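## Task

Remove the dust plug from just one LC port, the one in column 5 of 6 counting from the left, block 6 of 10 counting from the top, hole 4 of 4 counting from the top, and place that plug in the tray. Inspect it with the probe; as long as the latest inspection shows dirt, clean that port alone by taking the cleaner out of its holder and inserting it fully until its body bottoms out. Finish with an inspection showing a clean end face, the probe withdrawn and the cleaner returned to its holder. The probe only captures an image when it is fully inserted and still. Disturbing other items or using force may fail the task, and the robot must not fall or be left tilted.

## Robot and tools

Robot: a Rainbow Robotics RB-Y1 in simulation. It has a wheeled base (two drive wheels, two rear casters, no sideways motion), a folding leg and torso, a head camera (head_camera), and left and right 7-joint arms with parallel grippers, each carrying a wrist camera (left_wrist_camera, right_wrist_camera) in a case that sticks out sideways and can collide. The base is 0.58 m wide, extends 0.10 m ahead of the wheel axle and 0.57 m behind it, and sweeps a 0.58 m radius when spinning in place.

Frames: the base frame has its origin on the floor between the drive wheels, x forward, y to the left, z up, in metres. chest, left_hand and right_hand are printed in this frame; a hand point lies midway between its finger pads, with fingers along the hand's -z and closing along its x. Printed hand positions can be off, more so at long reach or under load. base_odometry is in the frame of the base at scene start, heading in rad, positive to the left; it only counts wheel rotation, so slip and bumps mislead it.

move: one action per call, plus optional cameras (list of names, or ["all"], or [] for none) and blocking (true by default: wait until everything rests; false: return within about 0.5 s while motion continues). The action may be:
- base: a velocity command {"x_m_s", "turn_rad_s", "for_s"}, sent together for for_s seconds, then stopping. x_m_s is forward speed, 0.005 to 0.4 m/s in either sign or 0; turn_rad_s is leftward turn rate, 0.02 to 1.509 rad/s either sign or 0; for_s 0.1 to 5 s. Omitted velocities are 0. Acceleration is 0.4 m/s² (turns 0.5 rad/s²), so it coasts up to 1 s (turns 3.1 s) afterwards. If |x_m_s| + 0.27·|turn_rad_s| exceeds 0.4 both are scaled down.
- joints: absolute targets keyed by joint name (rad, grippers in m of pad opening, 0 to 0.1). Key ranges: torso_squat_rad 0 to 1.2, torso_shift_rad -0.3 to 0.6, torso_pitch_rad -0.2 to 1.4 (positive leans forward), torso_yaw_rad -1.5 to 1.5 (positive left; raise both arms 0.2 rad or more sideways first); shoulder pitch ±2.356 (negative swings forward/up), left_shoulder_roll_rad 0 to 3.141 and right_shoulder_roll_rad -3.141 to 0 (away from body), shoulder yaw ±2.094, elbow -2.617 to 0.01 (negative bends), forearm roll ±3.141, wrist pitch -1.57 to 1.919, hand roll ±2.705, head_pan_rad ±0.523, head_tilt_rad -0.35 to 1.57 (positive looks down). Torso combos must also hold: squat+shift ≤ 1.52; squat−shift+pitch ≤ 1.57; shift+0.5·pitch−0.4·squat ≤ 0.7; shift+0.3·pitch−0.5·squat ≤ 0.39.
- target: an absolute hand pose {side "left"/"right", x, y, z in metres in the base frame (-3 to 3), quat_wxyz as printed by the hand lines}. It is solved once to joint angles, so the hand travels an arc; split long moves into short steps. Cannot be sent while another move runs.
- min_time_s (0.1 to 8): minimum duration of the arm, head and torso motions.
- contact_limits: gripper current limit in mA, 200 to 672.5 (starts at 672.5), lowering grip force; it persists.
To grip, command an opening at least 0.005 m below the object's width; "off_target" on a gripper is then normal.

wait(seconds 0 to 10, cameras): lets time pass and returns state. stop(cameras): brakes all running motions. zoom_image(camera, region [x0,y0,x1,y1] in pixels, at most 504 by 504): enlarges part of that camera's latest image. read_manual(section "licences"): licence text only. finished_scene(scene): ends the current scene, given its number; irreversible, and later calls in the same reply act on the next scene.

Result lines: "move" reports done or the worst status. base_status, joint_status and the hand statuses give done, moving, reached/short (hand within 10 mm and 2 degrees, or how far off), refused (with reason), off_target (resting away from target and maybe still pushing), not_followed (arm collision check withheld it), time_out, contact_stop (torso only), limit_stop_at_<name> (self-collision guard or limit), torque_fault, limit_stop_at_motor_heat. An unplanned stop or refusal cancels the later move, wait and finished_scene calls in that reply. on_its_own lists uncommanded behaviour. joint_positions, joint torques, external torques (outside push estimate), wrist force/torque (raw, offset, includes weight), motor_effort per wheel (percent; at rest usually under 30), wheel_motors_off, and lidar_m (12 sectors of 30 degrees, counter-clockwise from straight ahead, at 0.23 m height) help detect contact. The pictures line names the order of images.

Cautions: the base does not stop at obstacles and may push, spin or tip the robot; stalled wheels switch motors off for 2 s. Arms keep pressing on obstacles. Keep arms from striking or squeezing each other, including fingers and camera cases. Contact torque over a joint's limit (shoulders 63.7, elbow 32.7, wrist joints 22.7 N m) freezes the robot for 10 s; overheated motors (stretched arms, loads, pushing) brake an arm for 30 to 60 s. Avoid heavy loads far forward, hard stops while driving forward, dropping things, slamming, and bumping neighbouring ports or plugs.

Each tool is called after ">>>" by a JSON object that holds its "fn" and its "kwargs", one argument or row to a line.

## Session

>>> {"fn": "move", "kwargs": {

}}

Scene clock: 0.00 s.
Joint torques (N m): no reading
External joint torques (N m): no reading
Wrist force (N): no reading
Wrist torque (N m): no reading
Wrist force, peak (N): no reading
base_odometry: x=+0.000 y=+0.000 heading=+0.000
lidar_m: 1.30 1.02 1.79 2.25 2.32 3.10 4.51 3.48 2.47 2.35 1.94 1.08
base_status: not commanded
joint_positions: torso_squat_rad=+0.350 torso_shift_rad=+0.000 torso_pitch_rad=+0.000 torso_yaw_rad=+0.000 left_shoulder_pitch_rad=+0.037 left_shoulder_roll_rad=+0.011 left_shoulder_yaw_rad=+0.035 left_elbow_rad=-0.107 left_forearm_roll_rad=+0.004 left_wrist_pitch_rad=+0.050 left_hand_roll_rad=-0.026 left_gripper_m=+0.099 right_shoulder_pitch_rad=+0.064 right_shoulder_roll_rad=-0.372 right_shoulder_yaw_rad=+0.758 right_elbow_rad=-1.312 right_forearm_roll_rad=+1.931 right_wrist_pitch_rad=+0.876 right_hand_roll_rad=-0.805 right_gripper_m=+0.046 head_pan_rad=+0.000 head_tilt_rad=+0.400
joint_status: not commanded
wheel_motors_off: 0
motor_effort: left_wheel=+3 right_wheel=-1
chest: x=-0.2280 y=-0.0004 z=+1.2475 quat_wxyz=(+1.000, +0.000, +0.000, +0.000) (m; base frame)
left_hand: x=-0.2142 y=+0.2295 z=+0.5626 quat_wxyz=(+1.000, +0.006, -0.011, +0.013) (m; base frame)
right_hand: x=+0.1742 y=-0.1939 z=+0.9141 quat_wxyz=(+0.495, -0.520, -0.504, +0.480) (m; base frame)
pictures: head_camera, left_wrist_camera, right_wrist_camera

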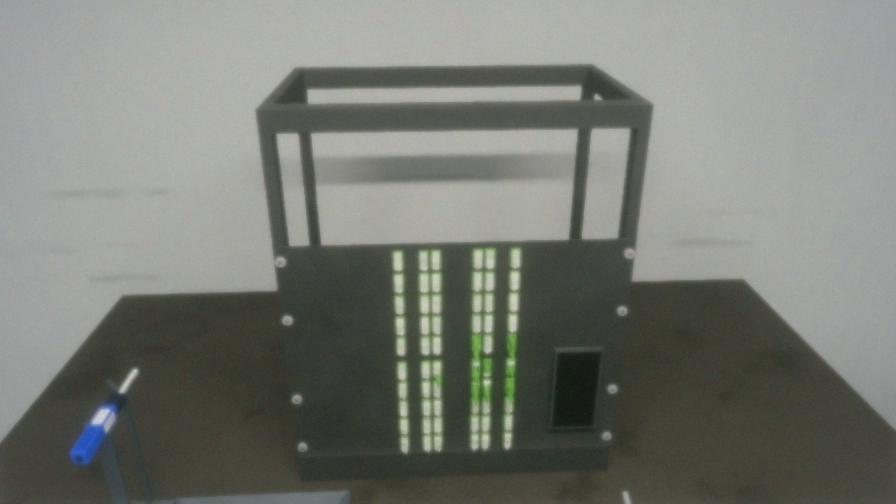

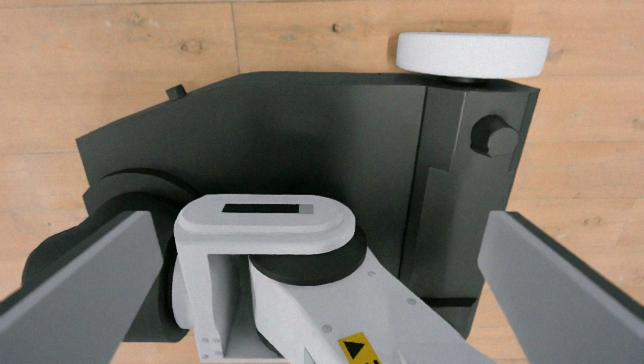

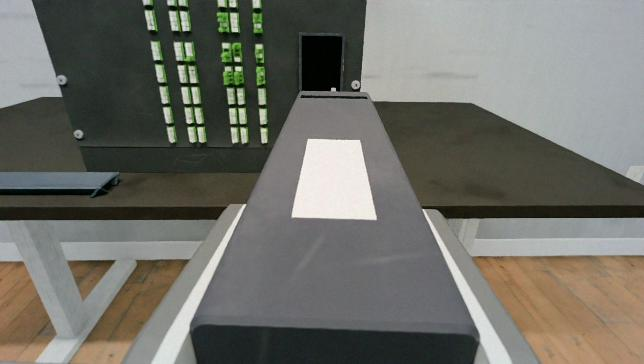

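>>> {"fn": "zoom_image", "kwargs": {
  "camera": "head_camera",
  "region": [450, 320, 540, 420]
}}

>>> {"fn": "zoom_image", "kwargs": {
  "camera": "right_wrist_camera",
  "region": [200, 0, 290, 110]
}}

Scaled by 5.040 from the camera's 896x504 image, which has a finer 1280x720 frame.

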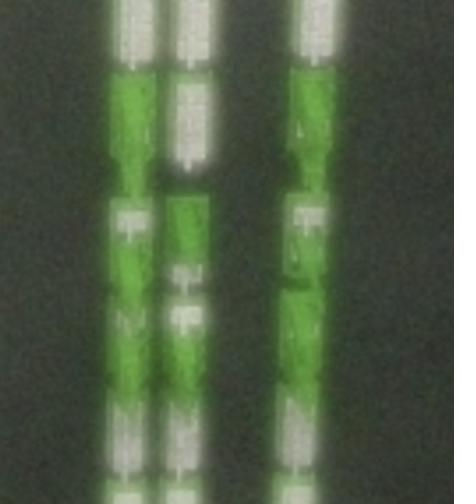

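Scaled by 4.582 from the camera's 644x364 image, which has a finer 1265x715 frame.

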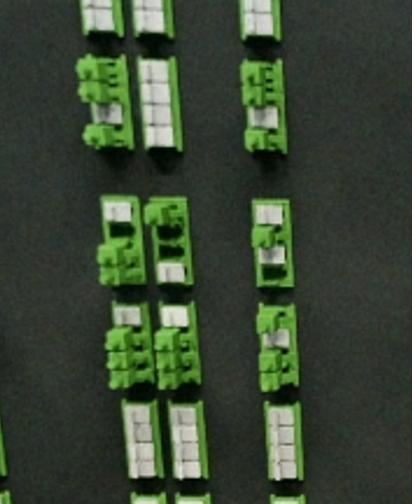

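>>> {"fn": "move", "kwargs": {
  "base": {"turn_rad_s": 0.5, "for_s": 0.3},
  "joints": {"torso_squat_rad": 0.5, "torso_pitch_rad": 0.2, "right_shoulder_pitch_rad": 0.485, "right_shoulder_roll_rad": -0.767, "right_shoulder_yaw_rad": 0.565, "right_elbow_rad": -2.063, "right_forearm_roll_rad": 1.685, "right_wrist_pitch_rad": 0.691, "right_hand_roll_rad": -0.565, "left_shoulder_pitch_rad": 0.124, "left_shoulder_roll_rad": 0.461, "left_shoulder_yaw_rad": -0.702, "left_elbow_rad": -1.46, "left_forearm_roll_rad": -1.88, "left_wrist_pitch_rad": 0.732, "left_hand_roll_rad": 0.765, "left_gripper_m": 0.03, "head_tilt_rad": 0.45},
  "min_time_s": 1.6,
  "cameras": ["head_camera", "left_wrist_camera"]
}}

Scene clock: 6.67 s.
Joint torques (N m): left_arm=[-0.94 4.02 1.14 -7.36 -0.88 0.84 -0.05] | right_arm=[2.05 -7.22 -4.43 -8.77 1.2 1.27 0.02]
External joint torques (N m): left_arm=[1.25 0.79 -1.07 0.08 0.02 -0.48 -0.07] | right_arm=[-0.03 -1.17 -1.47 -1.11 0.3 0.31 0.02]
Wrist force (N): left_arm=[-3.6 -6.6 3.2] | right_arm=[-1.1 10.3 -3.2]
Wrist torque (N m): left_arm=[0.36 -0.65 0.03] | right_arm=[-0.56 -0.27 -0.22]
Wrist force, peak (N): left_arm=[-3.8 -6.7 3.3] | right_arm=[-1.5 10.9 -1.0]
move: done
base_odometry: x=+0.000 y=+0.000 heading=+0.043
lidar_m: 1.31 1.03 1.87 2.25 2.34 3.23 4.51 3.32 2.43 2.35 1.86 1.08
base_status: done (sent for 0.3 of 0.3 s)
joint_positions: torso_squat_rad=+0.500 torso_shift_rad=+0.000 torso_pitch_rad=+0.200 torso_yaw_rad=+0.000 left_shoulder_pitch_rad=+0.124 left_shoulder_roll_rad=+0.461 left_shoulder_yaw_rad=-0.702 left_elbow_rad=-1.460 left_forearm_roll_rad=-1.880 left_wrist_pitch_rad=+0.732 left_hand_roll_rad=+0.765 left_gripper_m=+0.030 right_shoulder_pitch_rad=+0.485 right_shoulder_roll_rad=-0.767 right_shoulder_yaw_rad=+0.565 right_elbow_rad=-2.063 right_forearm_roll_rad=+1.685 right_wrist_pitch_rad=+0.691 right_hand_roll_rad=-0.565 right_gripper_m=+0.046 head_pan_rad=+0.000 head_tilt_rad=+0.450
joint_status: all done
wheel_motors_off: 0
motor_effort: left_wheel=-19(37) right_wheel=+11(21)
chest: x=-0.1665 y=-0.0004 z=+1.1981 quat_wxyz=(+0.995, +0.000, +0.100, +0.000) (m; base frame)
left_hand: x=+0.1614 y=+0.2100 z=+0.7990 quat_wxyz=(+0.546, +0.440, -0.449, -0.553) (m; base frame)
right_hand: x=+0.1098 y=-0.2695 z=+0.9098 quat_wxyz=(+0.547, -0.447, -0.449, +0.547) (m; base frame)
pictures: head_camera, left_wrist_camera

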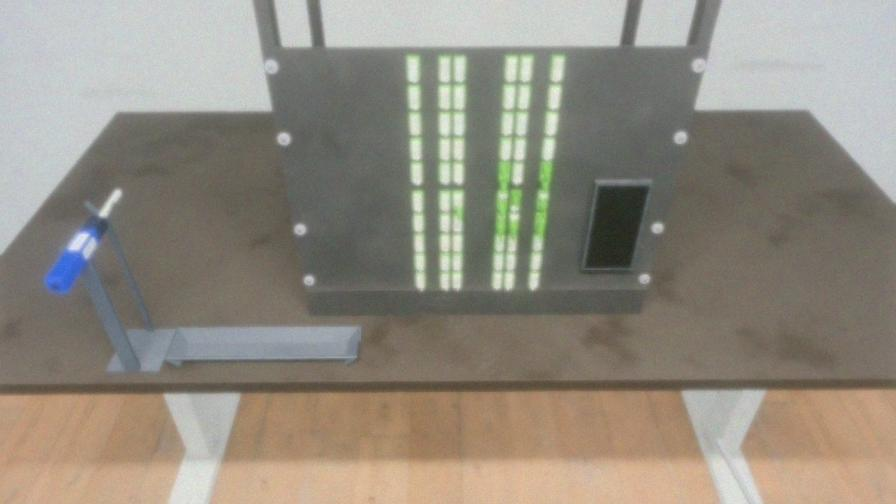

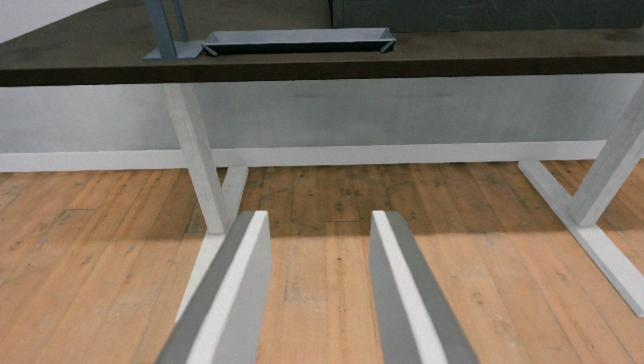

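>>> {"fn": "zoom_image", "kwargs": {
  "camera": "head_camera",
  "region": [485, 160, 565, 250]
}}

Scaled by 5.600 from the camera's 896x504 image, which has a finer 1280x720 frame.

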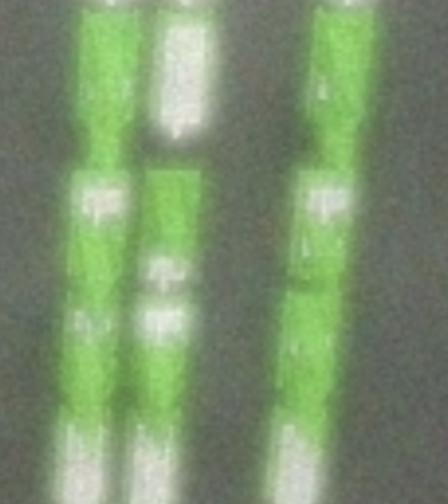

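>>> {"fn": "move", "kwargs": {
  "base": {"x_m_s": 0.4, "for_s": 0.633},
  "joints": {"torso_yaw_rad": -0.7, "head_pan_rad": 0.5},
  "cameras": []
}}

>>> {"fn": "move", "kwargs": {
  "target": {"side": "left", "x": 0.370, "y": -0.094, "z": 0.925, "quat_wxyz": [0.5, 0.5, -0.5, -0.5]},
  "min_time_s": 1.0,
  "cameras": ["head_camera", "left_wrist_camera"]
}}

Scene clock: 9.27 s.
Joint torques (N m): left_arm=[-3.2 1.21 0.77 -8.11 -1.15 0.82 0.01] | right_arm=[0.97 -9.04 -5.8 -7.76 1.2 1.61 0.31]
External joint torques (N m): left_arm=[0.3 0.69 -0.58 0.18 -0.13 -0.32 0] | right_arm=[-0.37 -1.27 -1.59 -0.66 0.41 0.45 0.33]
Wrist force (N): left_arm=[-4.6 -6.6 3.5] | right_arm=[-0.1 10.2 -2.5]
Wrist torque (N m): left_arm=[0.37 -0.73 0.04] | right_arm=[-0.55 -0.28 -0.20]
Wrist force, peak (N): left_arm=[-4.7 -6.7 3.6] | right_arm=[-0.3 10.5 -3.3]
move: done
base_odometry: x=+0.160 y=+0.007 heading=+0.043
lidar_m: 1.15 0.89 1.65 2.25 2.34 3.22 4.67 3.32 2.43 2.35 1.63 0.96
base_status: done (sent for 0.63 of 0.63 s)
joint_positions: torso_squat_rad=+0.500 torso_shift_rad=+0.000 torso_pitch_rad=+0.200 torso_yaw_rad=-0.700 left_shoulder_pitch_rad=+0.124 left_shoulder_roll_rad=+0.461 left_shoulder_yaw_rad=-0.702 left_elbow_rad=-1.460 left_forearm_roll_rad=-1.880 left_wrist_pitch_rad=+0.732 left_hand_roll_rad=+0.765 left_gripper_m=+0.030 right_shoulder_pitch_rad=+0.485 right_shoulder_roll_rad=-0.767 right_shoulder_yaw_rad=+0.565 right_elbow_rad=-2.063 right_forearm_roll_rad=+1.685 right_wrist_pitch_rad=+0.691 right_hand_roll_rad=-0.565 right_gripper_m=+0.046 head_pan_rad=+0.500 head_tilt_rad=+0.450
joint_status: all done
wheel_motors_off: 0
motor_effort: left_wheel=-6(18) right_wheel=+4(31)
chest: x=-0.1664 y=-0.0004 z=+1.1981 quat_wxyz=(+0.935, -0.034, +0.094, -0.341) (m; base frame)
left_hand: x=+0.2019 y=-0.0975 z=+0.7906 quat_wxyz=(+0.357, +0.225, -0.607, -0.673) (m; base frame)
right_hand: x=-0.1357 y=-0.4176 z=+0.9595 quat_wxyz=(+0.667, -0.608, -0.234, +0.361) (m; base frame)
pictures: none
No camera images: "cameras" was empty.

Scene clock: 10.60 s.
Joint torques (N m): left_arm=[-12.37 -1.89 0.71 -8.34 -1.68 0 0.31] | right_arm=[0.86 -9.55 -4.53 -7.9 1.06 1.65 0.14]
External joint torques (N m): left_arm=[-0.41 0.25 1.27 1.36 -0.07 -0.17 0.29] | right_arm=[-0.48 -1.77 -0.32 -0.79 0.26 0.48 0.15]
Wrist force (N): left_arm=[-3.3 -6.4 4.4] | right_arm=[-0.3 10.1 -2.5]
Wrist torque (N m): left_arm=[0.36 -0.60 0.05] | right_arm=[-0.54 -0.29 -0.22]
Wrist force, peak (N): left_arm=[-4.8 -7.3 4.3] | right_arm=[0.0 10.4 -2.7]
move: done
base_odometry: x=+0.160 y=+0.007 heading=+0.043
lidar_m: 1.15 0.90 1.65 2.25 2.34 3.22 4.68 3.33 2.43 2.35 1.63 0.94
base_status: not commanded
joint_positions: torso_squat_rad=+0.500 torso_shift_rad=+0.000 torso_pitch_rad=+0.200 torso_yaw_rad=-0.700 left_shoulder_pitch_rad=-0.211 left_shoulder_roll_rad=+0.079 left_shoulder_yaw_rad=-0.248 left_elbow_rad=-1.431 left_forearm_roll_rad=-1.656 left_wrist_pitch_rad=+1.011 left_hand_roll_rad=+0.088 left_gripper_m=+0.030 right_shoulder_pitch_rad=+0.485 right_shoulder_roll_rad=-0.767 right_shoulder_yaw_rad=+0.565 right_elbow_rad=-2.063 right_forearm_roll_rad=+1.685 right_wrist_pitch_rad=+0.691 right_hand_roll_rad=-0.565 right_gripper_m=+0.046 head_pan_rad=+0.500 head_tilt_rad=+0.450
joint_status: all done
wheel_motors_off: 0
motor_effort: left_wheel=-5(6) right_wheel=+4(6)
chest: x=-0.1664 y=-0.0004 z=+1.1981 quat_wxyz=(+0.935, -0.034, +0.094, -0.341) (m; base frame)
left_hand: x=+0.3699 y=-0.0940 z=+0.9253 quat_wxyz=(+0.500, +0.500, -0.500, -0.500) (m; base frame)
left_hand_status: reached (checked arc, planned for 1.0 s): 0 mm and 0.0 deg off.
right_hand: x=-0.1357 y=-0.4176 z=+0.9595 quat_wxyz=(+0.667, -0.608, -0.234, +0.361) (m; base frame)
pictures: head_camera, left_wrist_camera

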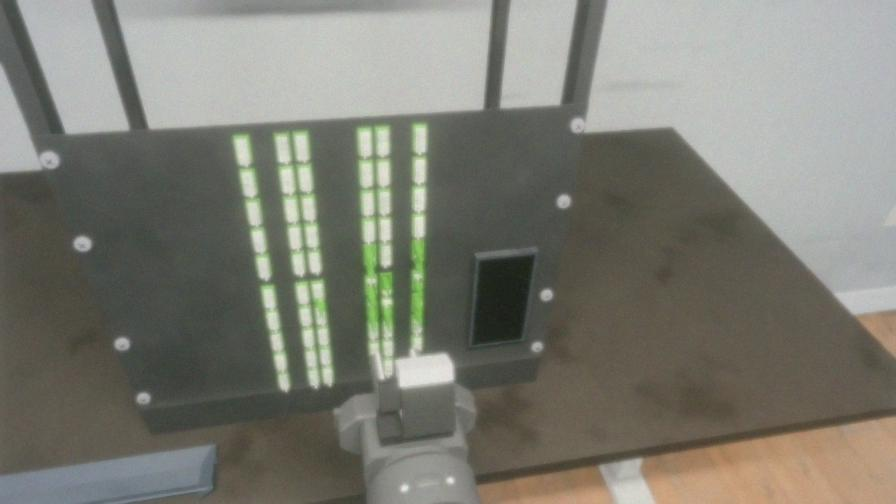

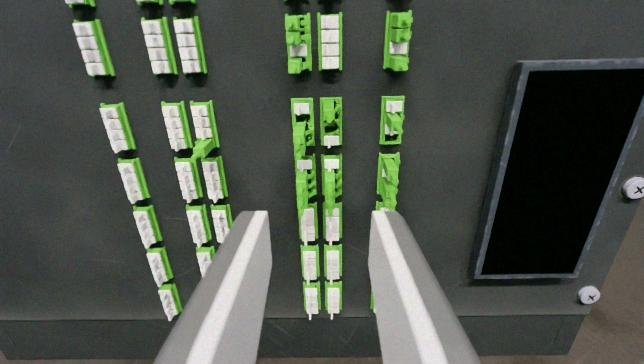

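>>> {"fn": "zoom_image", "kwargs": {
  "camera": "left_wrist_camera",
  "region": [270, 80, 420, 230]
}}

Scaled by 3.360 from the camera's 644x364 image, which has a finer 1265x715 frame.

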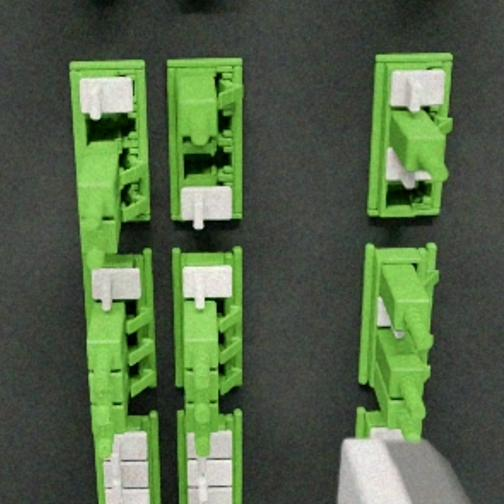

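>>> {"fn": "move", "kwargs": {
  "target": {"side": "left", "x": 0.420, "y": -0.0995, "z": 0.919, "quat_wxyz": [0.5, 0.5, -0.5, -0.5]},
  "min_time_s": 0.8,
  "cameras": []
}}

>>> {"fn": "move", "kwargs": {
  "joints": {"left_gripper_m": 0.007},
  "cameras": ["left_wrist_camera", "head_camera"]
}}

>>> {"fn": "zoom_image", "kwargs": {
  "camera": "left_wrist_camera",
  "region": [250, 120, 400, 290]
}}

Scene clock: 12.40 s.
Joint torques (N m): left_arm=[-16.23 0.84 1.31 -8.66 -1.4 -0.1 0.35] | right_arm=[0.66 -9.15 -5.19 -7.83 1.12 1.52 0.22]
External joint torques (N m): left_arm=[-1.77 0.97 1.23 0.99 0.15 -0.4 0.33] | right_arm=[-0.69 -1.37 -0.98 -0.72 0.33 0.35 0.23]
Wrist force (N): left_arm=[-3.7 -6.9 4.5] | right_arm=[-0.2 10.2 -2.4]
Wrist torque (N m): left_arm=[0.37 -0.61 0.05] | right_arm=[-0.56 -0.26 -0.20]
Wrist force, peak (N): left_arm=[-3.8 -7.0 4.9] | right_arm=[0.1 10.4 -2.4]
move: done
base_odometry: x=+0.160 y=+0.007 heading=+0.043
lidar_m: 1.15 0.89 1.65 2.25 2.34 3.22 4.67 3.33 2.43 2.35 1.63 0.95
base_status: not commanded
joint_positions: torso_squat_rad=+0.500 torso_shift_rad=+0.000 torso_pitch_rad=+0.200 torso_yaw_rad=-0.700 left_shoulder_pitch_rad=-0.358 left_shoulder_roll_rad=+0.132 left_shoulder_yaw_rad=-0.181 left_elbow_rad=-1.249 left_forearm_roll_rad=-1.618 left_wrist_pitch_rad=+0.963 left_hand_roll_rad=+0.154 left_gripper_m=+0.030 right_shoulder_pitch_rad=+0.485 right_shoulder_roll_rad=-0.767 right_shoulder_yaw_rad=+0.565 right_elbow_rad=-2.063 right_forearm_roll_rad=+1.685 right_wrist_pitch_rad=+0.691 right_hand_roll_rad=-0.565 right_gripper_m=+0.046 head_pan_rad=+0.500 head_tilt_rad=+0.450
joint_status: all done
wheel_motors_off: 0
motor_effort: left_wheel=-5(6) right_wheel=+4(5)
chest: x=-0.1664 y=-0.0004 z=+1.1981 quat_wxyz=(+0.935, -0.034, +0.094, -0.341) (m; base frame)
left_hand: x=+0.4194 y=-0.0990 z=+0.9195 quat_wxyz=(+0.500, +0.499, -0.500, -0.501) (m; base frame)
left_hand_status: reached (checked arc, planned for 0.8 s): 1 mm and 0.2 deg off.
right_hand: x=-0.1358 y=-0.4176 z=+0.9595 quat_wxyz=(+0.667, -0.608, -0.234, +0.361) (m; base frame)
pictures: none
No camera images: "cameras" was empty.

Scene clock: 13.13 s.
Joint torques (N m): left_arm=[-16.39 1.1 1.44 -8.44 -1.52 -0.22 0.45] | right_arm=[0.46 -9.09 -5.47 -8.2 0.99 1.76 0.28]
External joint torques (N m): left_arm=[-1.92 1.24 1.35 1.21 0.03 -0.53 0.44] | right_arm=[-0.88 -1.31 -1.26 -1.09 0.2 0.59 0.29]
Wrist force (N): left_arm=[-3.9 -6.7 4.8] | right_arm=[0.0 10.3 -2.5]
Wrist torque (N m): left_arm=[0.37 -0.63 0.05] | right_arm=[-0.56 -0.26 -0.20]
Wrist force, peak (N): left_arm=[-3.9 -6.7 4.8] | right_arm=[0.0 10.4 -2.6]
move: done
base_odometry: x=+0.160 y=+0.007 heading=+0.043
lidar_m: 1.15 0.89 1.65 2.25 2.34 3.22 4.67 3.32 2.43 2.35 1.63 0.94
base_status: not commanded
joint_positions: torso_squat_rad=+0.500 torso_shift_rad=+0.000 torso_pitch_rad=+0.200 torso_yaw_rad=-0.700 left_shoulder_pitch_rad=-0.358 left_shoulder_roll_rad=+0.132 left_shoulder_yaw_rad=-0.181 left_elbow_rad=-1.249 left_forearm_roll_rad=-1.618 left_wrist_pitch_rad=+0.963 left_hand_roll_rad=+0.154 left_gripper_m=+0.007 right_shoulder_pitch_rad=+0.485 right_shoulder_roll_rad=-0.767 right_shoulder_yaw_rad=+0.565 right_elbow_rad=-2.063 right_forearm_roll_rad=+1.685 right_wrist_pitch_rad=+0.691 right_hand_roll_rad=-0.565 right_gripper_m=+0.046 head_pan_rad=+0.500 head_tilt_rad=+0.450
joint_status: all done
wheel_motors_off: 0
motor_effort: left_wheel=-5(6) right_wheel=+4(5)
chest: x=-0.1664 y=-0.0004 z=+1.1981 quat_wxyz=(+0.935, -0.034, +0.094, -0.341) (m; base frame)
left_hand: x=+0.4194 y=-0.0990 z=+0.9195 quat_wxyz=(+0.500, +0.499, -0.500, -0.501) (m; base frame)
right_hand: x=-0.1358 y=-0.4176 z=+0.9595 quat_wxyz=(+0.667, -0.608, -0.234, +0.361) (m; base frame)
pictures: head_camera, left_wrist_camera

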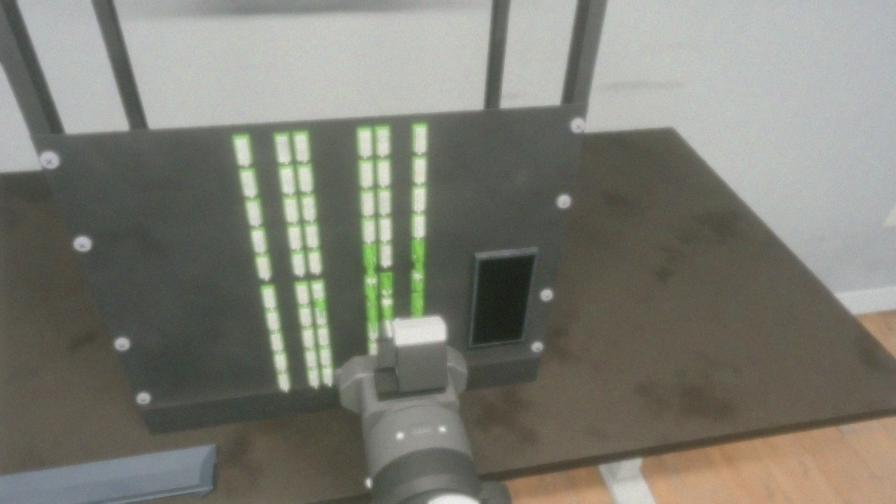

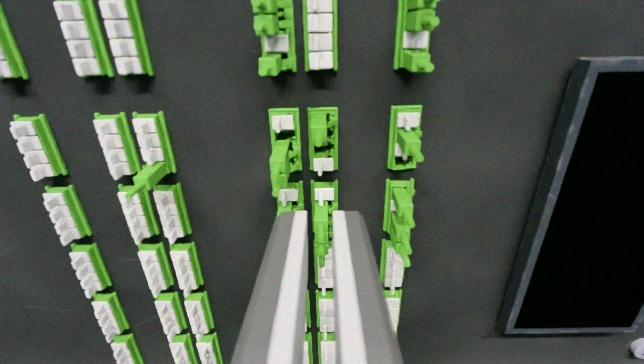

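Scaled by 2.965 from the camera's 644x364 image, which has a finer 1265x715 frame.

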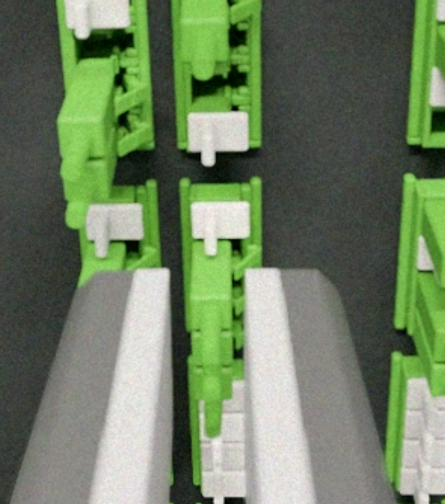

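>>> {"fn": "move", "kwargs": {
  "joints": {"left_gripper_m": 0.004},
  "cameras": []
}}

>>> {"fn": "move", "kwargs": {
  "target": {"side": "left", "x": 0.432, "y": -0.0998, "z": 0.9190, "quat_wxyz": [0.5, 0.5, -0.5, -0.5]},
  "min_time_s": 0.6,
  "cameras": ["left_wrist_camera"]
}}

>>> {"fn": "zoom_image", "kwargs": {
  "camera": "left_wrist_camera",
  "region": [270, 140, 370, 250]
}}

Scene clock: 14.27 s.
Joint torques (N m): left_arm=[-16.85 0.9 1.5 -8.41 -1.57 -0.15 0.37] | right_arm=[0.78 -8.66 -5.42 -7.91 1.18 1.5 0.26]
External joint torques (N m): left_arm=[-2.39 1.03 1.41 1.25 -0.02 -0.45 0.35] | right_arm=[-0.57 -0.88 -1.21 -0.8 0.39 0.33 0.27]
Wrist force (N): left_arm=[-3.6 -6.6 4.5] | right_arm=[0.0 10.0 -2.6]
Wrist torque (N m): left_arm=[0.35 -0.59 0.05] | right_arm=[-0.54 -0.26 -0.20]
Wrist force, peak (N): left_arm=[-3.8 -6.9 4.7] | right_arm=[-0.1 10.3 -2.7]
move: done
base_odometry: x=+0.160 y=+0.007 heading=+0.043
lidar_m: 1.15 0.89 1.64 2.25 2.34 3.22 4.67 3.32 2.43 2.35 1.63 0.95
base_status: not commanded
joint_positions: torso_squat_rad=+0.500 torso_shift_rad=+0.000 torso_pitch_rad=+0.200 torso_yaw_rad=-0.700 left_shoulder_pitch_rad=-0.358 left_shoulder_roll_rad=+0.132 left_shoulder_yaw_rad=-0.181 left_elbow_rad=-1.249 left_forearm_roll_rad=-1.618 left_wrist_pitch_rad=+0.963 left_hand_roll_rad=+0.154 left_gripper_m=+0.004 right_shoulder_pitch_rad=+0.485 right_shoulder_roll_rad=-0.767 right_shoulder_yaw_rad=+0.565 right_elbow_rad=-2.063 right_forearm_roll_rad=+1.685 right_wrist_pitch_rad=+0.691 right_hand_roll_rad=-0.565 right_gripper_m=+0.046 head_pan_rad=+0.500 head_tilt_rad=+0.450
joint_status: all done
wheel_motors_off: 0
motor_effort: left_wheel=-6(6) right_wheel=+5(5)
chest: x=-0.1664 y=-0.0004 z=+1.1981 quat_wxyz=(+0.935, -0.034, +0.094, -0.341) (m; base frame)
left_hand: x=+0.4194 y=-0.0990 z=+0.9195 quat_wxyz=(+0.500, +0.499, -0.500, -0.501) (m; base frame)
right_hand: x=-0.1358 y=-0.4176 z=+0.9595 quat_wxyz=(+0.667, -0.608, -0.234, +0.361) (m; base frame)
pictures: none
No camera images: "cameras" was empty.

Scene clock: 15.20 s.
Joint torques (N m): left_arm=[-17.49 1.77 2.08 -8.38 -1.47 -0.25 0.45] | right_arm=[1.08 -8.55 -5.81 -7.99 1.06 1.65 0.38]
External joint torques (N m): left_arm=[-2.45 1.39 1.86 1.24 0.06 -0.59 0.44] | right_arm=[-0.27 -0.77 -1.6 -0.88 0.26 0.48 0.39]
Wrist force (N): left_arm=[-3.7 -6.8 4.7] | right_arm=[-0.2 10.0 -2.5]
Wrist torque (N m): left_arm=[0.38 -0.62 0.05] | right_arm=[-0.53 -0.29 -0.20]
Wrist force, peak (N): left_arm=[-4.0 -7.0 4.7] | right_arm=[0.0 10.3 -2.6]
move: done
base_odometry: x=+0.160 y=+0.007 heading=+0.043
lidar_m: 1.15 0.89 1.65 2.25 2.34 3.22 4.67 3.32 2.44 2.35 1.63 0.96
base_status: not commanded
joint_positions: torso_squat_rad=+0.500 torso_shift_rad=+0.000 torso_pitch_rad=+0.200 torso_yaw_rad=-0.700 left_shoulder_pitch_rad=-0.393 left_shoulder_roll_rad=+0.147 left_shoulder_yaw_rad=-0.169 left_elbow_rad=-1.203 left_forearm_roll_rad=-1.612 left_wrist_pitch_rad=+0.954 left_hand_roll_rad=+0.174 left_gripper_m=+0.004 right_shoulder_pitch_rad=+0.485 right_shoulder_roll_rad=-0.767 right_shoulder_yaw_rad=+0.565 right_elbow_rad=-2.063 right_forearm_roll_rad=+1.685 right_wrist_pitch_rad=+0.691 right_hand_roll_rad=-0.565 right_gripper_m=+0.046 head_pan_rad=+0.500 head_tilt_rad=+0.450
joint_status: all done
wheel_motors_off: 0
motor_effort: left_wheel=-5(6) right_wheel=+4(5)
chest: x=-0.1664 y=-0.0004 z=+1.1981 quat_wxyz=(+0.935, -0.034, +0.094, -0.341) (m; base frame)
left_hand: x=+0.4312 y=-0.0994 z=+0.9194 quat_wxyz=(+0.500, +0.499, -0.500, -0.500) (m; base frame)
left_hand_status: reached (checked arc, planned for 0.6 s): 1 mm and 0.1 deg off.
right_hand: x=-0.1358 y=-0.4176 z=+0.9595 quat_wxyz=(+0.667, -0.608, -0.234, +0.361) (m; base frame)
pictures: left_wrist_camera

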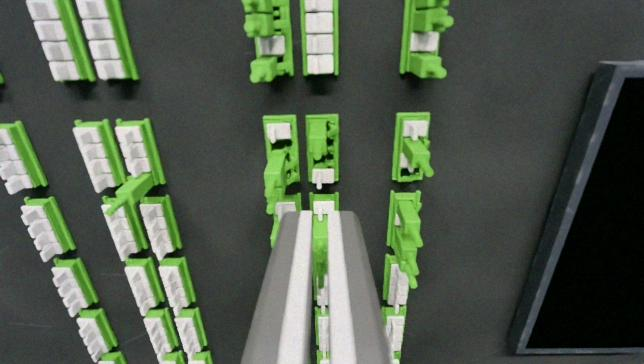

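Scaled by 4.582 from the camera's 644x364 image, which has a finer 1265x715 frame.

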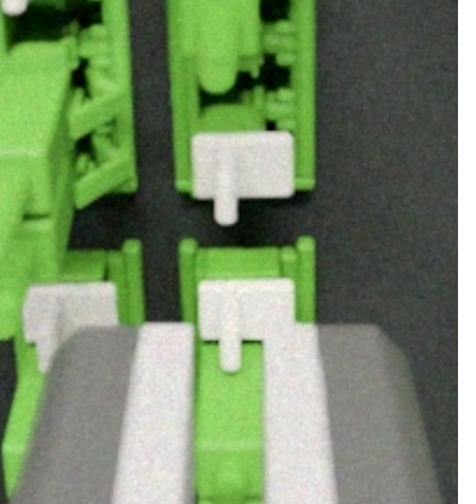

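>>> {"fn": "move", "kwargs": {
  "target": {"side": "left", "x": 0.4473, "y": -0.1038, "z": 0.9132, "quat_wxyz": [0.53366, 0.53366, -0.4639, -0.4639]},
  "min_time_s": 0.8,
  "cameras": ["left_wrist_camera"]
}}

>>> {"fn": "zoom_image", "kwargs": {
  "camera": "left_wrist_camera",
  "region": [270, 140, 370, 250]
}}

Scene clock: 17.03 s.
Joint torques (N m): left_arm=[-19.69 -0.51 1.15 -8.06 -2.09 0.33 0.36] | right_arm=[0.48 -9.34 -5.48 -7.88 1.2 1.53 0.29]
External joint torques (N m): left_arm=[-2.1 -1.1 1.51 0.95 -0.43 -0.24 0.35] | right_arm=[-0.86 -1.56 -1.27 -0.78 0.4 0.36 0.3]
Wrist force (N): left_arm=[-4.1 -6.6 4.4] | right_arm=[0.2 10.4 -2.8]
Wrist torque (N m): left_arm=[0.33 -0.60 0.05] | right_arm=[-0.57 -0.25 -0.19]
Wrist force, peak (N): left_arm=[-6.1 -8.5 4.7] | right_arm=[0.0 10.6 -2.6]
move: done
base_odometry: x=+0.160 y=+0.007 heading=+0.043
lidar_m: 1.14 0.89 1.65 2.25 2.34 3.22 4.67 3.32 2.43 2.35 1.62 0.96
base_status: not commanded
joint_positions: torso_squat_rad=+0.500 torso_shift_rad=+0.000 torso_pitch_rad=+0.200 torso_yaw_rad=-0.700 left_shoulder_pitch_rad=-0.592 left_shoulder_roll_rad=+0.106 left_shoulder_yaw_rad=-0.131 left_elbow_rad=-0.887 left_forearm_roll_rad=-1.653 left_wrist_pitch_rad=+1.107 left_hand_roll_rad=+0.292 left_gripper_m=+0.004 right_shoulder_pitch_rad=+0.485 right_shoulder_roll_rad=-0.767 right_shoulder_yaw_rad=+0.565 right_elbow_rad=-2.063 right_forearm_roll_rad=+1.685 right_wrist_pitch_rad=+0.691 right_hand_roll_rad=-0.565 right_gripper_m=+0.046 head_pan_rad=+0.500 head_tilt_rad=+0.450
joint_status: all done
wheel_motors_off: 0
motor_effort: left_wheel=-5(6) right_wheel=+5(5)
chest: x=-0.1664 y=-0.0004 z=+1.1981 quat_wxyz=(+0.935, -0.034, +0.094, -0.341) (m; base frame)
left_hand: x=+0.4473 y=-0.1036 z=+0.9134 quat_wxyz=(+0.533, +0.533, -0.464, -0.464) (m; base frame)
left_hand_status: reached (checked arc, planned for 0.8 s): 0 mm and 0.1 deg off.
right_hand: x=-0.1358 y=-0.4176 z=+0.9595 quat_wxyz=(+0.667, -0.608, -0.234, +0.361) (m; base frame)
pictures: left_wrist_camera

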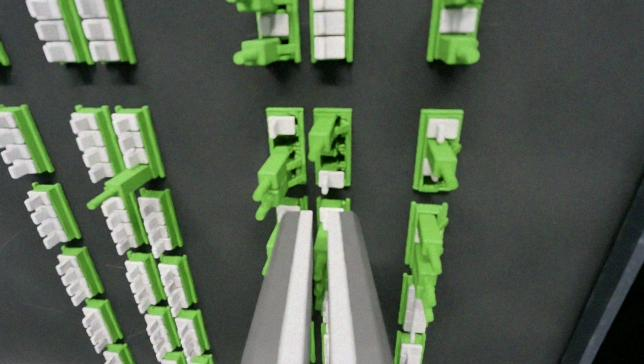

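Scaled by 4.582 from the camera's 644x364 image, which has a finer 1265x715 frame.

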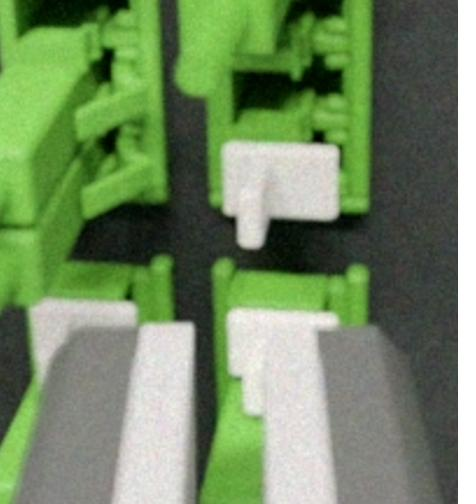

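>>> {"fn": "move", "kwargs": {
  "target": {"side": "left", "x": 0.4473, "y": -0.1038, "z": 0.9192, "quat_wxyz": [0.53366, 0.53366, -0.4639, -0.4639]},
  "min_time_s": 0.4,
  "cameras": []
}}

>>> {"fn": "move", "kwargs": {
  "target": {"side": "left", "x": 0.4560, "y": -0.1037, "z": 0.9190, "quat_wxyz": [0.53366, 0.53366, -0.4639, -0.4639]},
  "min_time_s": 0.5,
  "cameras": ["left_wrist_camera"]
}}

>>> {"fn": "zoom_image", "kwargs": {
  "camera": "left_wrist_camera",
  "region": [270, 140, 370, 250]
}}

Scene clock: 18.63 s.
Joint torques (N m): left_arm=[-16.64 -0.3 1.33 -9.37 -1.68 0.04 0] | right_arm=[0.73 -9.31 -5.39 -7.78 1.05 1.67 0]
External joint torques (N m): left_arm=[0.91 -0.83 1.7 -0.25 -0.01 -0.48 -0.02] | right_arm=[-0.62 -1.53 -1.19 -0.67 0.25 0.5 0.02]
Wrist force (N): left_arm=[-3.7 -6.6 4.8] | right_arm=[0.0 10.2 -2.5]
Wrist torque (N m): left_arm=[0.35 -0.63 0.03] | right_arm=[-0.55 -0.24 -0.21]
Wrist force, peak (N): left_arm=[-4.1 -7.0 4.7] | right_arm=[-0.1 10.5 -2.8]
move: done
base_odometry: x=+0.160 y=+0.007 heading=+0.043
lidar_m: 1.15 0.89 1.64 2.25 2.34 3.23 4.67 3.31 2.44 2.35 1.63 0.95
base_status: not commanded
joint_positions: torso_squat_rad=+0.500 torso_shift_rad=+0.000 torso_pitch_rad=+0.200 torso_yaw_rad=-0.700 left_shoulder_pitch_rad=-0.584 left_shoulder_roll_rad=+0.105 left_shoulder_yaw_rad=-0.127 left_elbow_rad=-0.922 left_forearm_roll_rad=-1.647 left_wrist_pitch_rad=+1.104 left_hand_roll_rad=+0.263 left_gripper_m=+0.004 right_shoulder_pitch_rad=+0.485 right_shoulder_roll_rad=-0.767 right_shoulder_yaw_rad=+0.565 right_elbow_rad=-2.063 right_forearm_roll_rad=+1.685 right_wrist_pitch_rad=+0.691 right_hand_roll_rad=-0.565 right_gripper_m=+0.046 head_pan_rad=+0.500 head_tilt_rad=+0.450
joint_status: all done
wheel_motors_off: 0
motor_effort: left_wheel=-5(5) right_wheel=+3(4)
chest: x=-0.1664 y=-0.0004 z=+1.1981 quat_wxyz=(+0.935, -0.034, +0.094, -0.341) (m; base frame)
left_hand: x=+0.4475 y=-0.1039 z=+0.9195 quat_wxyz=(+0.533, +0.534, -0.464, -0.463) (m; base frame)
left_hand_status: reached (checked arc, planned for 0.4 s): 0 mm and 0.1 deg off.
right_hand: x=-0.1358 y=-0.4176 z=+0.9595 quat_wxyz=(+0.667, -0.608, -0.234, +0.361) (m; base frame)
pictures: none
No camera images: "cameras" was empty.

Scene clock: 19.47 s.
Joint torques (N m): left_arm=[-20.45 2.06 1.63 -7.79 -1.64 0.05 0.39] | right_arm=[0.49 -8.87 -5.98 -7.98 1.36 1.66 0.22]
External joint torques (N m): left_arm=[-2.53 1.13 1.94 1.3 0.01 -0.49 0.38] | right_arm=[-0.85 -1.09 -1.77 -0.88 0.57 0.49 0.24]
Wrist force (N): left_arm=[-3.6 -6.4 4.6] | right_arm=[0.1 10.0 -2.7]
Wrist torque (N m): left_arm=[0.32 -0.60 0.04] | right_arm=[-0.52 -0.25 -0.21]
Wrist force, peak (N): left_arm=[-3.9 -6.7 4.8] | right_arm=[-0.1 10.3 -2.6]
move: done
base_odometry: x=+0.160 y=+0.007 heading=+0.043
lidar_m: 1.15 0.89 1.64 2.25 2.34 3.21 4.67 3.32 2.44 2.35 1.64 0.95
base_status: not commanded
joint_positions: torso_squat_rad=+0.500 torso_shift_rad=+0.000 torso_pitch_rad=+0.200 torso_yaw_rad=-0.700 left_shoulder_pitch_rad=-0.608 left_shoulder_roll_rad=+0.116 left_shoulder_yaw_rad=-0.120 left_elbow_rad=-0.887 left_forearm_roll_rad=-1.641 left_wrist_pitch_rad=+1.093 left_hand_roll_rad=+0.278 left_gripper_m=+0.004 right_shoulder_pitch_rad=+0.485 right_shoulder_roll_rad=-0.767 right_shoulder_yaw_rad=+0.565 right_elbow_rad=-2.063 right_forearm_roll_rad=+1.685 right_wrist_pitch_rad=+0.691 right_hand_roll_rad=-0.565 right_gripper_m=+0.046 head_pan_rad=+0.500 head_tilt_rad=+0.450
joint_status: all done
wheel_motors_off: 0
motor_effort: left_wheel=-5(5) right_wheel=+5(5)
chest: x=-0.1664 y=-0.0004 z=+1.1981 quat_wxyz=(+0.935, -0.034, +0.094, -0.341) (m; base frame)
left_hand: x=+0.4555 y=-0.1036 z=+0.9192 quat_wxyz=(+0.534, +0.533, -0.464, -0.464) (m; base frame)
left_hand_status: reached (checked arc, planned for 0.5 s): 1 mm and 0.1 deg off.
right_hand: x=-0.1358 y=-0.4176 z=+0.9595 quat_wxyz=(+0.667, -0.608, -0.234, +0.361) (m; base frame)
pictures: left_wrist_camera

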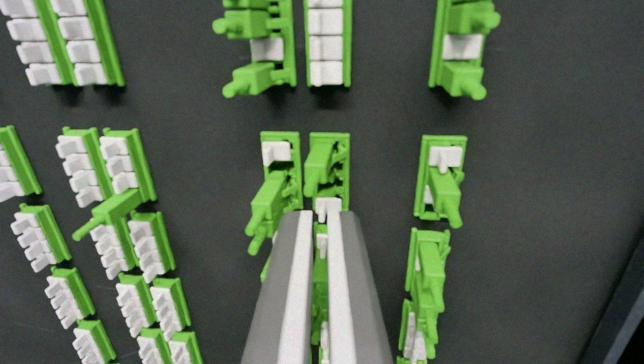

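Scaled by 4.582 from the camera's 644x364 image, which has a finer 1265x715 frame.

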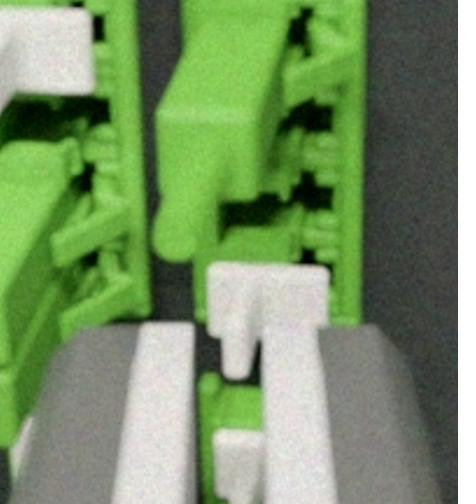

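>>> {"fn": "move", "kwargs": {
  "target": {"side": "left", "x": 0.4648, "y": -0.1037, "z": 0.9190, "quat_wxyz": [0.53366, 0.53366, -0.4639, -0.4639]},
  "min_time_s": 0.6,
  "cameras": ["left_wrist_camera"]
}}

>>> {"fn": "zoom_image", "kwargs": {
  "camera": "left_wrist_camera",
  "region": [270, 140, 370, 250]
}}

Scene clock: 20.73 s.
Joint torques (N m): left_arm=[-21.05 2.85 1.72 -7.79 -1.57 0.13 0.34] | right_arm=[0.98 -8.58 -5.2 -7.79 0.97 1.63 0.14]
External joint torques (N m): left_arm=[-2.69 1.5 1.97 1.23 0.06 -0.46 0.32] | right_arm=[-0.36 -0.8 -0.99 -0.68 0.17 0.46 0.16]
Wrist force (N): left_arm=[-3.9 -6.8 4.6] | right_arm=[0.1 10.2 -2.5]
Wrist torque (N m): left_arm=[0.36 -0.64 0.06] | right_arm=[-0.55 -0.25 -0.21]
Wrist force, peak (N): left_arm=[-4.0 -6.6 4.8] | right_arm=[-0.1 10.3 -3.0]
move: done
base_odometry: x=+0.160 y=+0.007 heading=+0.043
lidar_m: 1.15 0.89 1.65 2.25 2.34 3.23 4.67 3.32 2.43 2.35 1.63 0.95
base_status: not commanded
joint_positions: torso_squat_rad=+0.500 torso_shift_rad=+0.000 torso_pitch_rad=+0.200 torso_yaw_rad=-0.700 left_shoulder_pitch_rad=-0.639 left_shoulder_roll_rad=+0.129 left_shoulder_yaw_rad=-0.114 left_elbow_rad=-0.840 left_forearm_roll_rad=-1.638 left_wrist_pitch_rad=+1.085 left_hand_roll_rad=+0.299 left_gripper_m=+0.004 right_shoulder_pitch_rad=+0.485 right_shoulder_roll_rad=-0.767 right_shoulder_yaw_rad=+0.565 right_elbow_rad=-2.063 right_forearm_roll_rad=+1.685 right_wrist_pitch_rad=+0.691 right_hand_roll_rad=-0.565 right_gripper_m=+0.046 head_pan_rad=+0.500 head_tilt_rad=+0.450
joint_status: all done
wheel_motors_off: 0
motor_effort: left_wheel=-5(5) right_wheel=+4(5)
chest: x=-0.1664 y=-0.0004 z=+1.1981 quat_wxyz=(+0.935, -0.034, +0.094, -0.341) (m; base frame)
left_hand: x=+0.4642 y=-0.1034 z=+0.9193 quat_wxyz=(+0.534, +0.533, -0.464, -0.465) (m; base frame)
left_hand_status: reached (checked arc, planned for 0.6 s): 1 mm and 0.1 deg off.
right_hand: x=-0.1358 y=-0.4176 z=+0.9595 quat_wxyz=(+0.667, -0.608, -0.234, +0.361) (m; base frame)
pictures: left_wrist_camera

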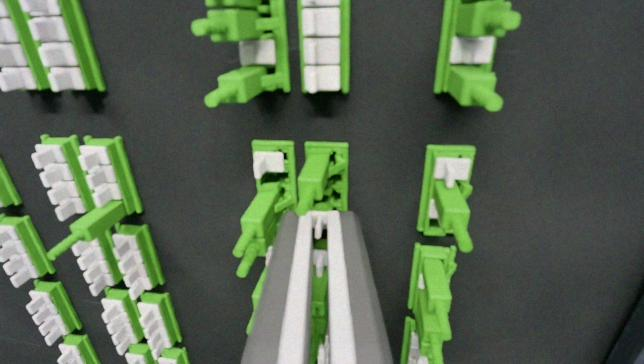

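Scaled by 4.582 from the camera's 644x364 image, which has a finer 1265x715 frame.

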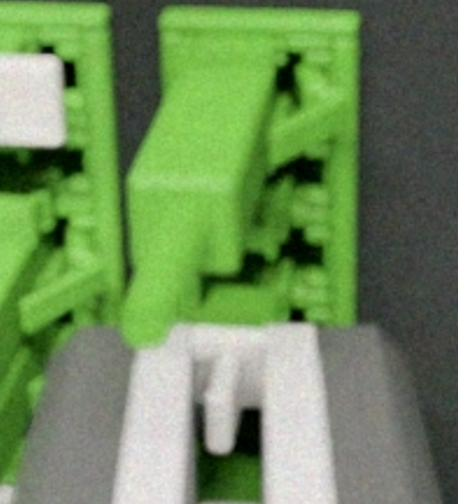

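>>> {"fn": "move", "kwargs": {
  "joints": {"left_gripper_m": 0.0},
  "contact_limits": {"left_gripper_m": 400},
  "cameras": ["left_wrist_camera"]
}}

>>> {"fn": "zoom_image", "kwargs": {
  "camera": "left_wrist_camera",
  "region": [270, 140, 370, 250]
}}

Scene clock: 21.40 s.
Joint torques (N m): left_arm=[-21 2.82 1.81 -7.72 -1.55 0.16 0.42] | right_arm=[0.8 -9.2 -5.34 -7.58 1.16 1.47 0.05]
External joint torques (N m): left_arm=[-2.65 1.47 2.06 1.31 0.08 -0.43 0.41] | right_arm=[-0.54 -1.42 -1.13 -0.47 0.36 0.3 0.06]
Wrist force (N): left_arm=[-4.5 -6.4 6.2] | right_arm=[0.0 10.2 -2.6]
Wrist torque (N m): left_arm=[0.34 -0.63 0.05] | right_arm=[-0.56 -0.26 -0.20]
Wrist force, peak (N): left_arm=[-5.1 -6.6 6.3] | right_arm=[0.0 10.4 -2.6]
move: done
base_odometry: x=+0.160 y=+0.007 heading=+0.043
lidar_m: 1.15 0.89 1.65 2.25 2.34 3.22 4.67 3.32 2.43 2.35 1.63 0.96
base_status: not commanded
joint_positions: torso_squat_rad=+0.500 torso_shift_rad=+0.000 torso_pitch_rad=+0.200 torso_yaw_rad=-0.700 left_shoulder_pitch_rad=-0.639 left_shoulder_roll_rad=+0.129 left_shoulder_yaw_rad=-0.114 left_elbow_rad=-0.840 left_forearm_roll_rad=-1.638 left_wrist_pitch_rad=+1.085 left_hand_roll_rad=+0.299 left_gripper_m=+0.000 right_shoulder_pitch_rad=+0.485 right_shoulder_roll_rad=-0.767 right_shoulder_yaw_rad=+0.565 right_elbow_rad=-2.063 right_forearm_roll_rad=+1.685 right_wrist_pitch_rad=+0.691 right_hand_roll_rad=-0.565 right_gripper_m=+0.046 head_pan_rad=+0.500 head_tilt_rad=+0.450
joint_status: all done
wheel_motors_off: 0
motor_effort: left_wheel=-5(6) right_wheel=+4(5)
contact_limits: left_gripper_m 400 mA
chest: x=-0.1664 y=-0.0004 z=+1.1981 quat_wxyz=(+0.935, -0.034, +0.094, -0.341) (m; base frame)
left_hand: x=+0.4642 y=-0.1034 z=+0.9193 quat_wxyz=(+0.534, +0.533, -0.464, -0.465) (m; base frame)
right_hand: x=-0.1358 y=-0.4176 z=+0.9595 quat_wxyz=(+0.667, -0.608, -0.234, +0.361) (m; base frame)
pictures: left_wrist_camera

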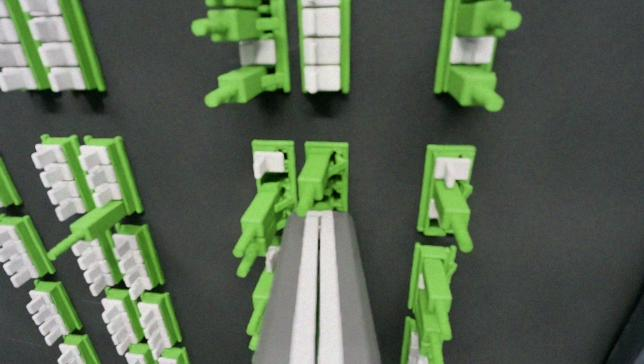

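Scaled by 4.582 from the camera's 644x364 image, which has a finer 1265x715 frame.

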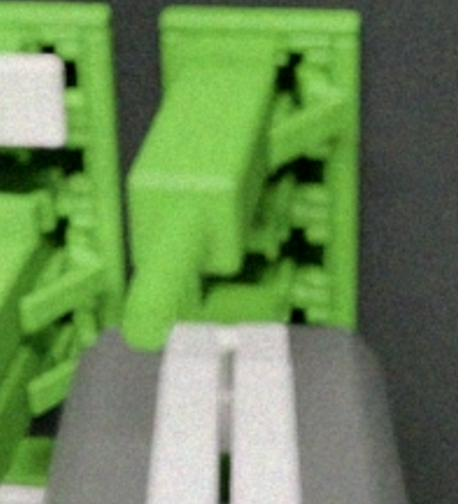

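>>> {"fn": "move", "kwargs": {
  "target": {"side": "left", "x": 0.4550, "y": -0.1036, "z": 0.9191, "quat_wxyz": [0.53366, 0.53366, -0.4639, -0.4639]},
  "min_time_s": 0.8,
  "cameras": ["left_wrist_camera"]
}}

>>> {"fn": "zoom_image", "kwargs": {
  "camera": "left_wrist_camera",
  "region": [270, 140, 370, 250]
}}

Scene clock: 22.70 s.
Joint torques (N m): left_arm=[-16.79 -0.28 -2.04 -9.65 -2.09 0.67 -0.02] | right_arm=[1 -9.6 -4.93 -7.8 1.33 1.59 0.21]
External joint torques (N m): left_arm=[1.17 -1.21 -1.72 -0.58 -0.44 0.12 -0.03] | right_arm=[-0.34 -1.82 -0.73 -0.7 0.54 0.42 0.23]
Wrist force (N): left_arm=[-3.6 -6.5 4.5] | right_arm=[0.1 10.2 -2.5]
Wrist torque (N m): left_arm=[0.32 -0.60 0.05] | right_arm=[-0.55 -0.23 -0.21]
Wrist force, peak (N): left_arm=[0.2 -7.5 -7.9] | right_arm=[-0.1 10.3 -2.7]
move: done
base_odometry: x=+0.160 y=+0.007 heading=+0.043
lidar_m: 1.14 0.89 1.65 2.25 2.34 3.23 4.66 3.31 2.43 2.35 1.63 0.95
base_status: not commanded
joint_positions: torso_squat_rad=+0.500 torso_shift_rad=+0.000 torso_pitch_rad=+0.200 torso_yaw_rad=-0.700 left_shoulder_pitch_rad=-0.612 left_shoulder_roll_rad=+0.116 left_shoulder_yaw_rad=-0.120 left_elbow_rad=-0.880 left_forearm_roll_rad=-1.643 left_wrist_pitch_rad=+1.097 left_hand_roll_rad=+0.283 left_gripper_m=+0.000 right_shoulder_pitch_rad=+0.485 right_shoulder_roll_rad=-0.767 right_shoulder_yaw_rad=+0.565 right_elbow_rad=-2.063 right_forearm_roll_rad=+1.685 right_wrist_pitch_rad=+0.691 right_hand_roll_rad=-0.565 right_gripper_m=+0.046 head_pan_rad=+0.500 head_tilt_rad=+0.450
joint_status: all done
wheel_motors_off: 0
motor_effort: left_wheel=-5(6) right_wheel=+4(5)
contact_limits: left_gripper_m 400 mA
chest: x=-0.1664 y=-0.0004 z=+1.1981 quat_wxyz=(+0.935, -0.034, +0.094, -0.341) (m; base frame)
left_hand: x=+0.4556 y=-0.1035 z=+0.9193 quat_wxyz=(+0.534, +0.534, -0.464, -0.463) (m; base frame)
left_hand_status: reached (checked arc, planned for 0.8 s): 1 mm and 0.1 deg off.
right_hand: x=-0.1358 y=-0.4176 z=+0.9595 quat_wxyz=(+0.667, -0.608, -0.234, +0.361) (m; base frame)
pictures: left_wrist_camera

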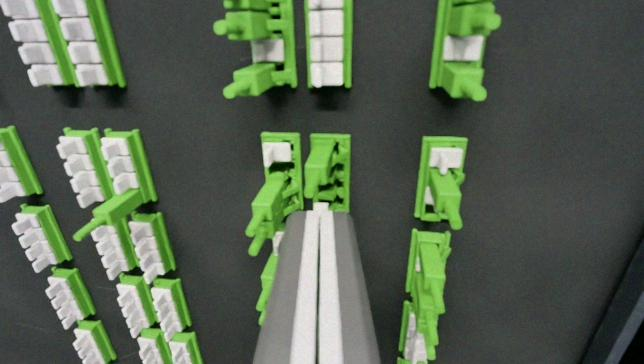

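Scaled by 4.582 from the camera's 644x364 image, which has a finer 1265x715 frame.

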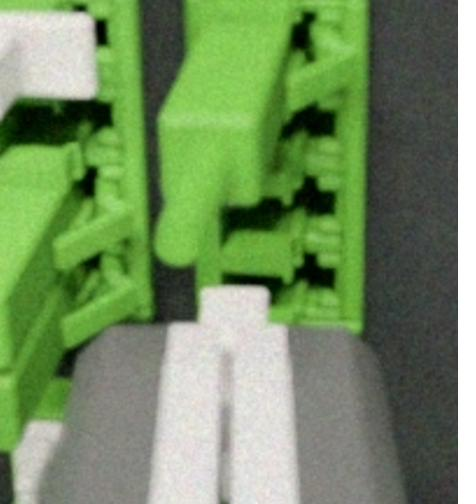

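>>> {"fn": "move", "kwargs": {
  "target": {"side": "left", "x": 0.4000, "y": -0.1030, "z": 0.9195, "quat_wxyz": [0.53366, 0.53366, -0.4639, -0.4639]},
  "min_time_s": 1.0,
  "cameras": ["left_wrist_camera", "head_camera"]
}}

>>> {"fn": "zoom_image", "kwargs": {
  "camera": "left_wrist_camera",
  "region": [240, 90, 400, 250]
}}

Scene clock: 24.37 s.
Joint torques (N m): left_arm=[-14.22 -1.84 -1.97 -9.65 -2.09 0.49 -0.01] | right_arm=[1.05 -9.06 -5.85 -7.67 1.26 1.36 0.14]
External joint torques (N m): left_arm=[1.07 -0.15 -1.12 -0.4 -0.35 0.11 -0.03] | right_arm=[-0.29 -1.29 -1.64 -0.56 0.46 0.19 0.15]
Wrist force (N): left_arm=[-3.8 -6.9 4.5] | right_arm=[0.0 10.2 -2.5]
Wrist torque (N m): left_arm=[0.40 -0.66 0.01] | right_arm=[-0.55 -0.26 -0.21]
Wrist force, peak (N): left_arm=[-4.1 -6.9 4.8] | right_arm=[-0.2 10.4 -2.6]
move: done
base_odometry: x=+0.160 y=+0.007 heading=+0.043
lidar_m: 1.15 0.90 1.65 2.25 2.35 3.23 4.67 3.31 2.43 2.35 1.62 0.95
base_status: not commanded
joint_positions: torso_squat_rad=+0.500 torso_shift_rad=+0.000 torso_pitch_rad=+0.200 torso_yaw_rad=-0.700 left_shoulder_pitch_rad=-0.441 left_shoulder_roll_rad=+0.040 left_shoulder_yaw_rad=-0.174 left_elbow_rad=-1.111 left_forearm_roll_rad=-1.686 left_wrist_pitch_rad=+1.156 left_hand_roll_rad=+0.191 left_gripper_m=+0.000 right_shoulder_pitch_rad=+0.485 right_shoulder_roll_rad=-0.767 right_shoulder_yaw_rad=+0.565 right_elbow_rad=-2.063 right_forearm_roll_rad=+1.685 right_wrist_pitch_rad=+0.691 right_hand_roll_rad=-0.565 right_gripper_m=+0.046 head_pan_rad=+0.500 head_tilt_rad=+0.450
joint_status: all done
wheel_motors_off: 0
motor_effort: left_wheel=-6(6) right_wheel=+3(5)
contact_limits: left_gripper_m 400 mA
chest: x=-0.1665 y=-0.0004 z=+1.1981 quat_wxyz=(+0.935, -0.034, +0.094, -0.341) (m; base frame)
left_hand: x=+0.4004 y=-0.1028 z=+0.9200 quat_wxyz=(+0.534, +0.536, -0.464, -0.461) (m; base frame)
left_hand_status: reached (checked arc, planned for 1.0 s): 1 mm and 0.5 deg off.
right_hand: x=-0.1358 y=-0.4176 z=+0.9595 quat_wxyz=(+0.667, -0.608, -0.234, +0.361) (m; base frame)
pictures: head_camera, left_wrist_camera

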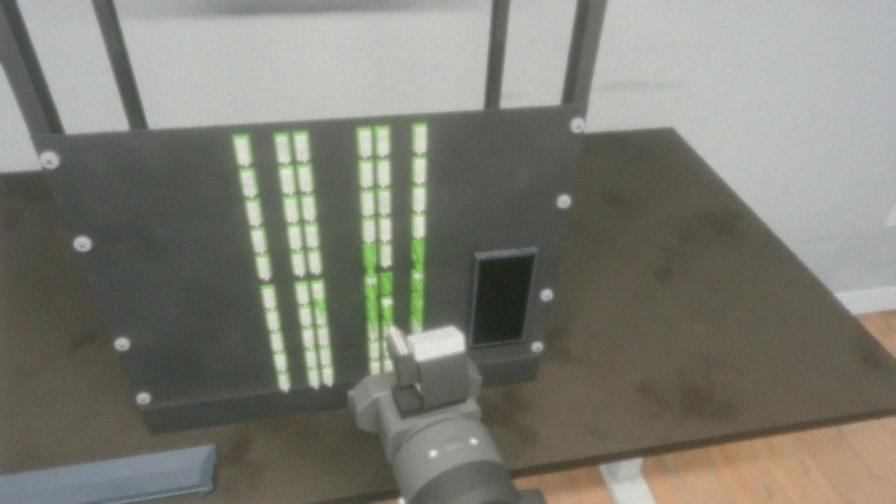

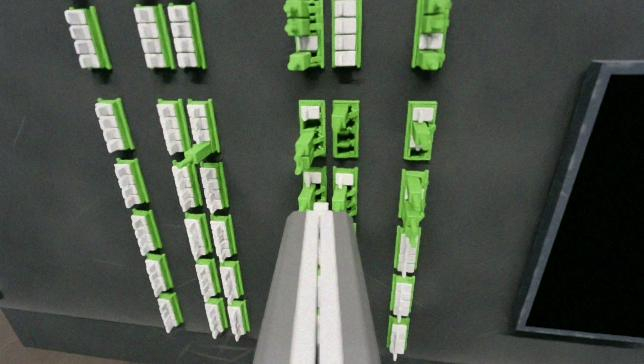

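Scaled by 3.150 from the camera's 644x364 image, which has a finer 1265x715 frame.

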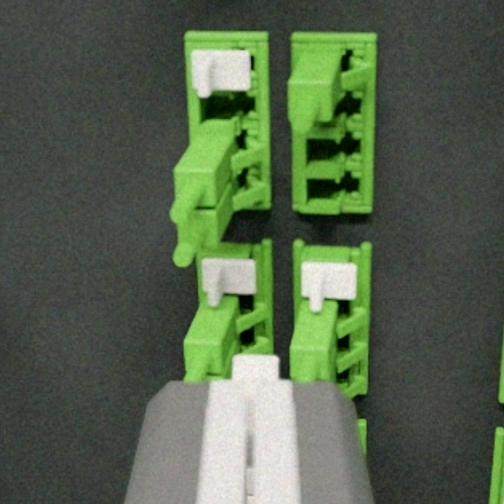

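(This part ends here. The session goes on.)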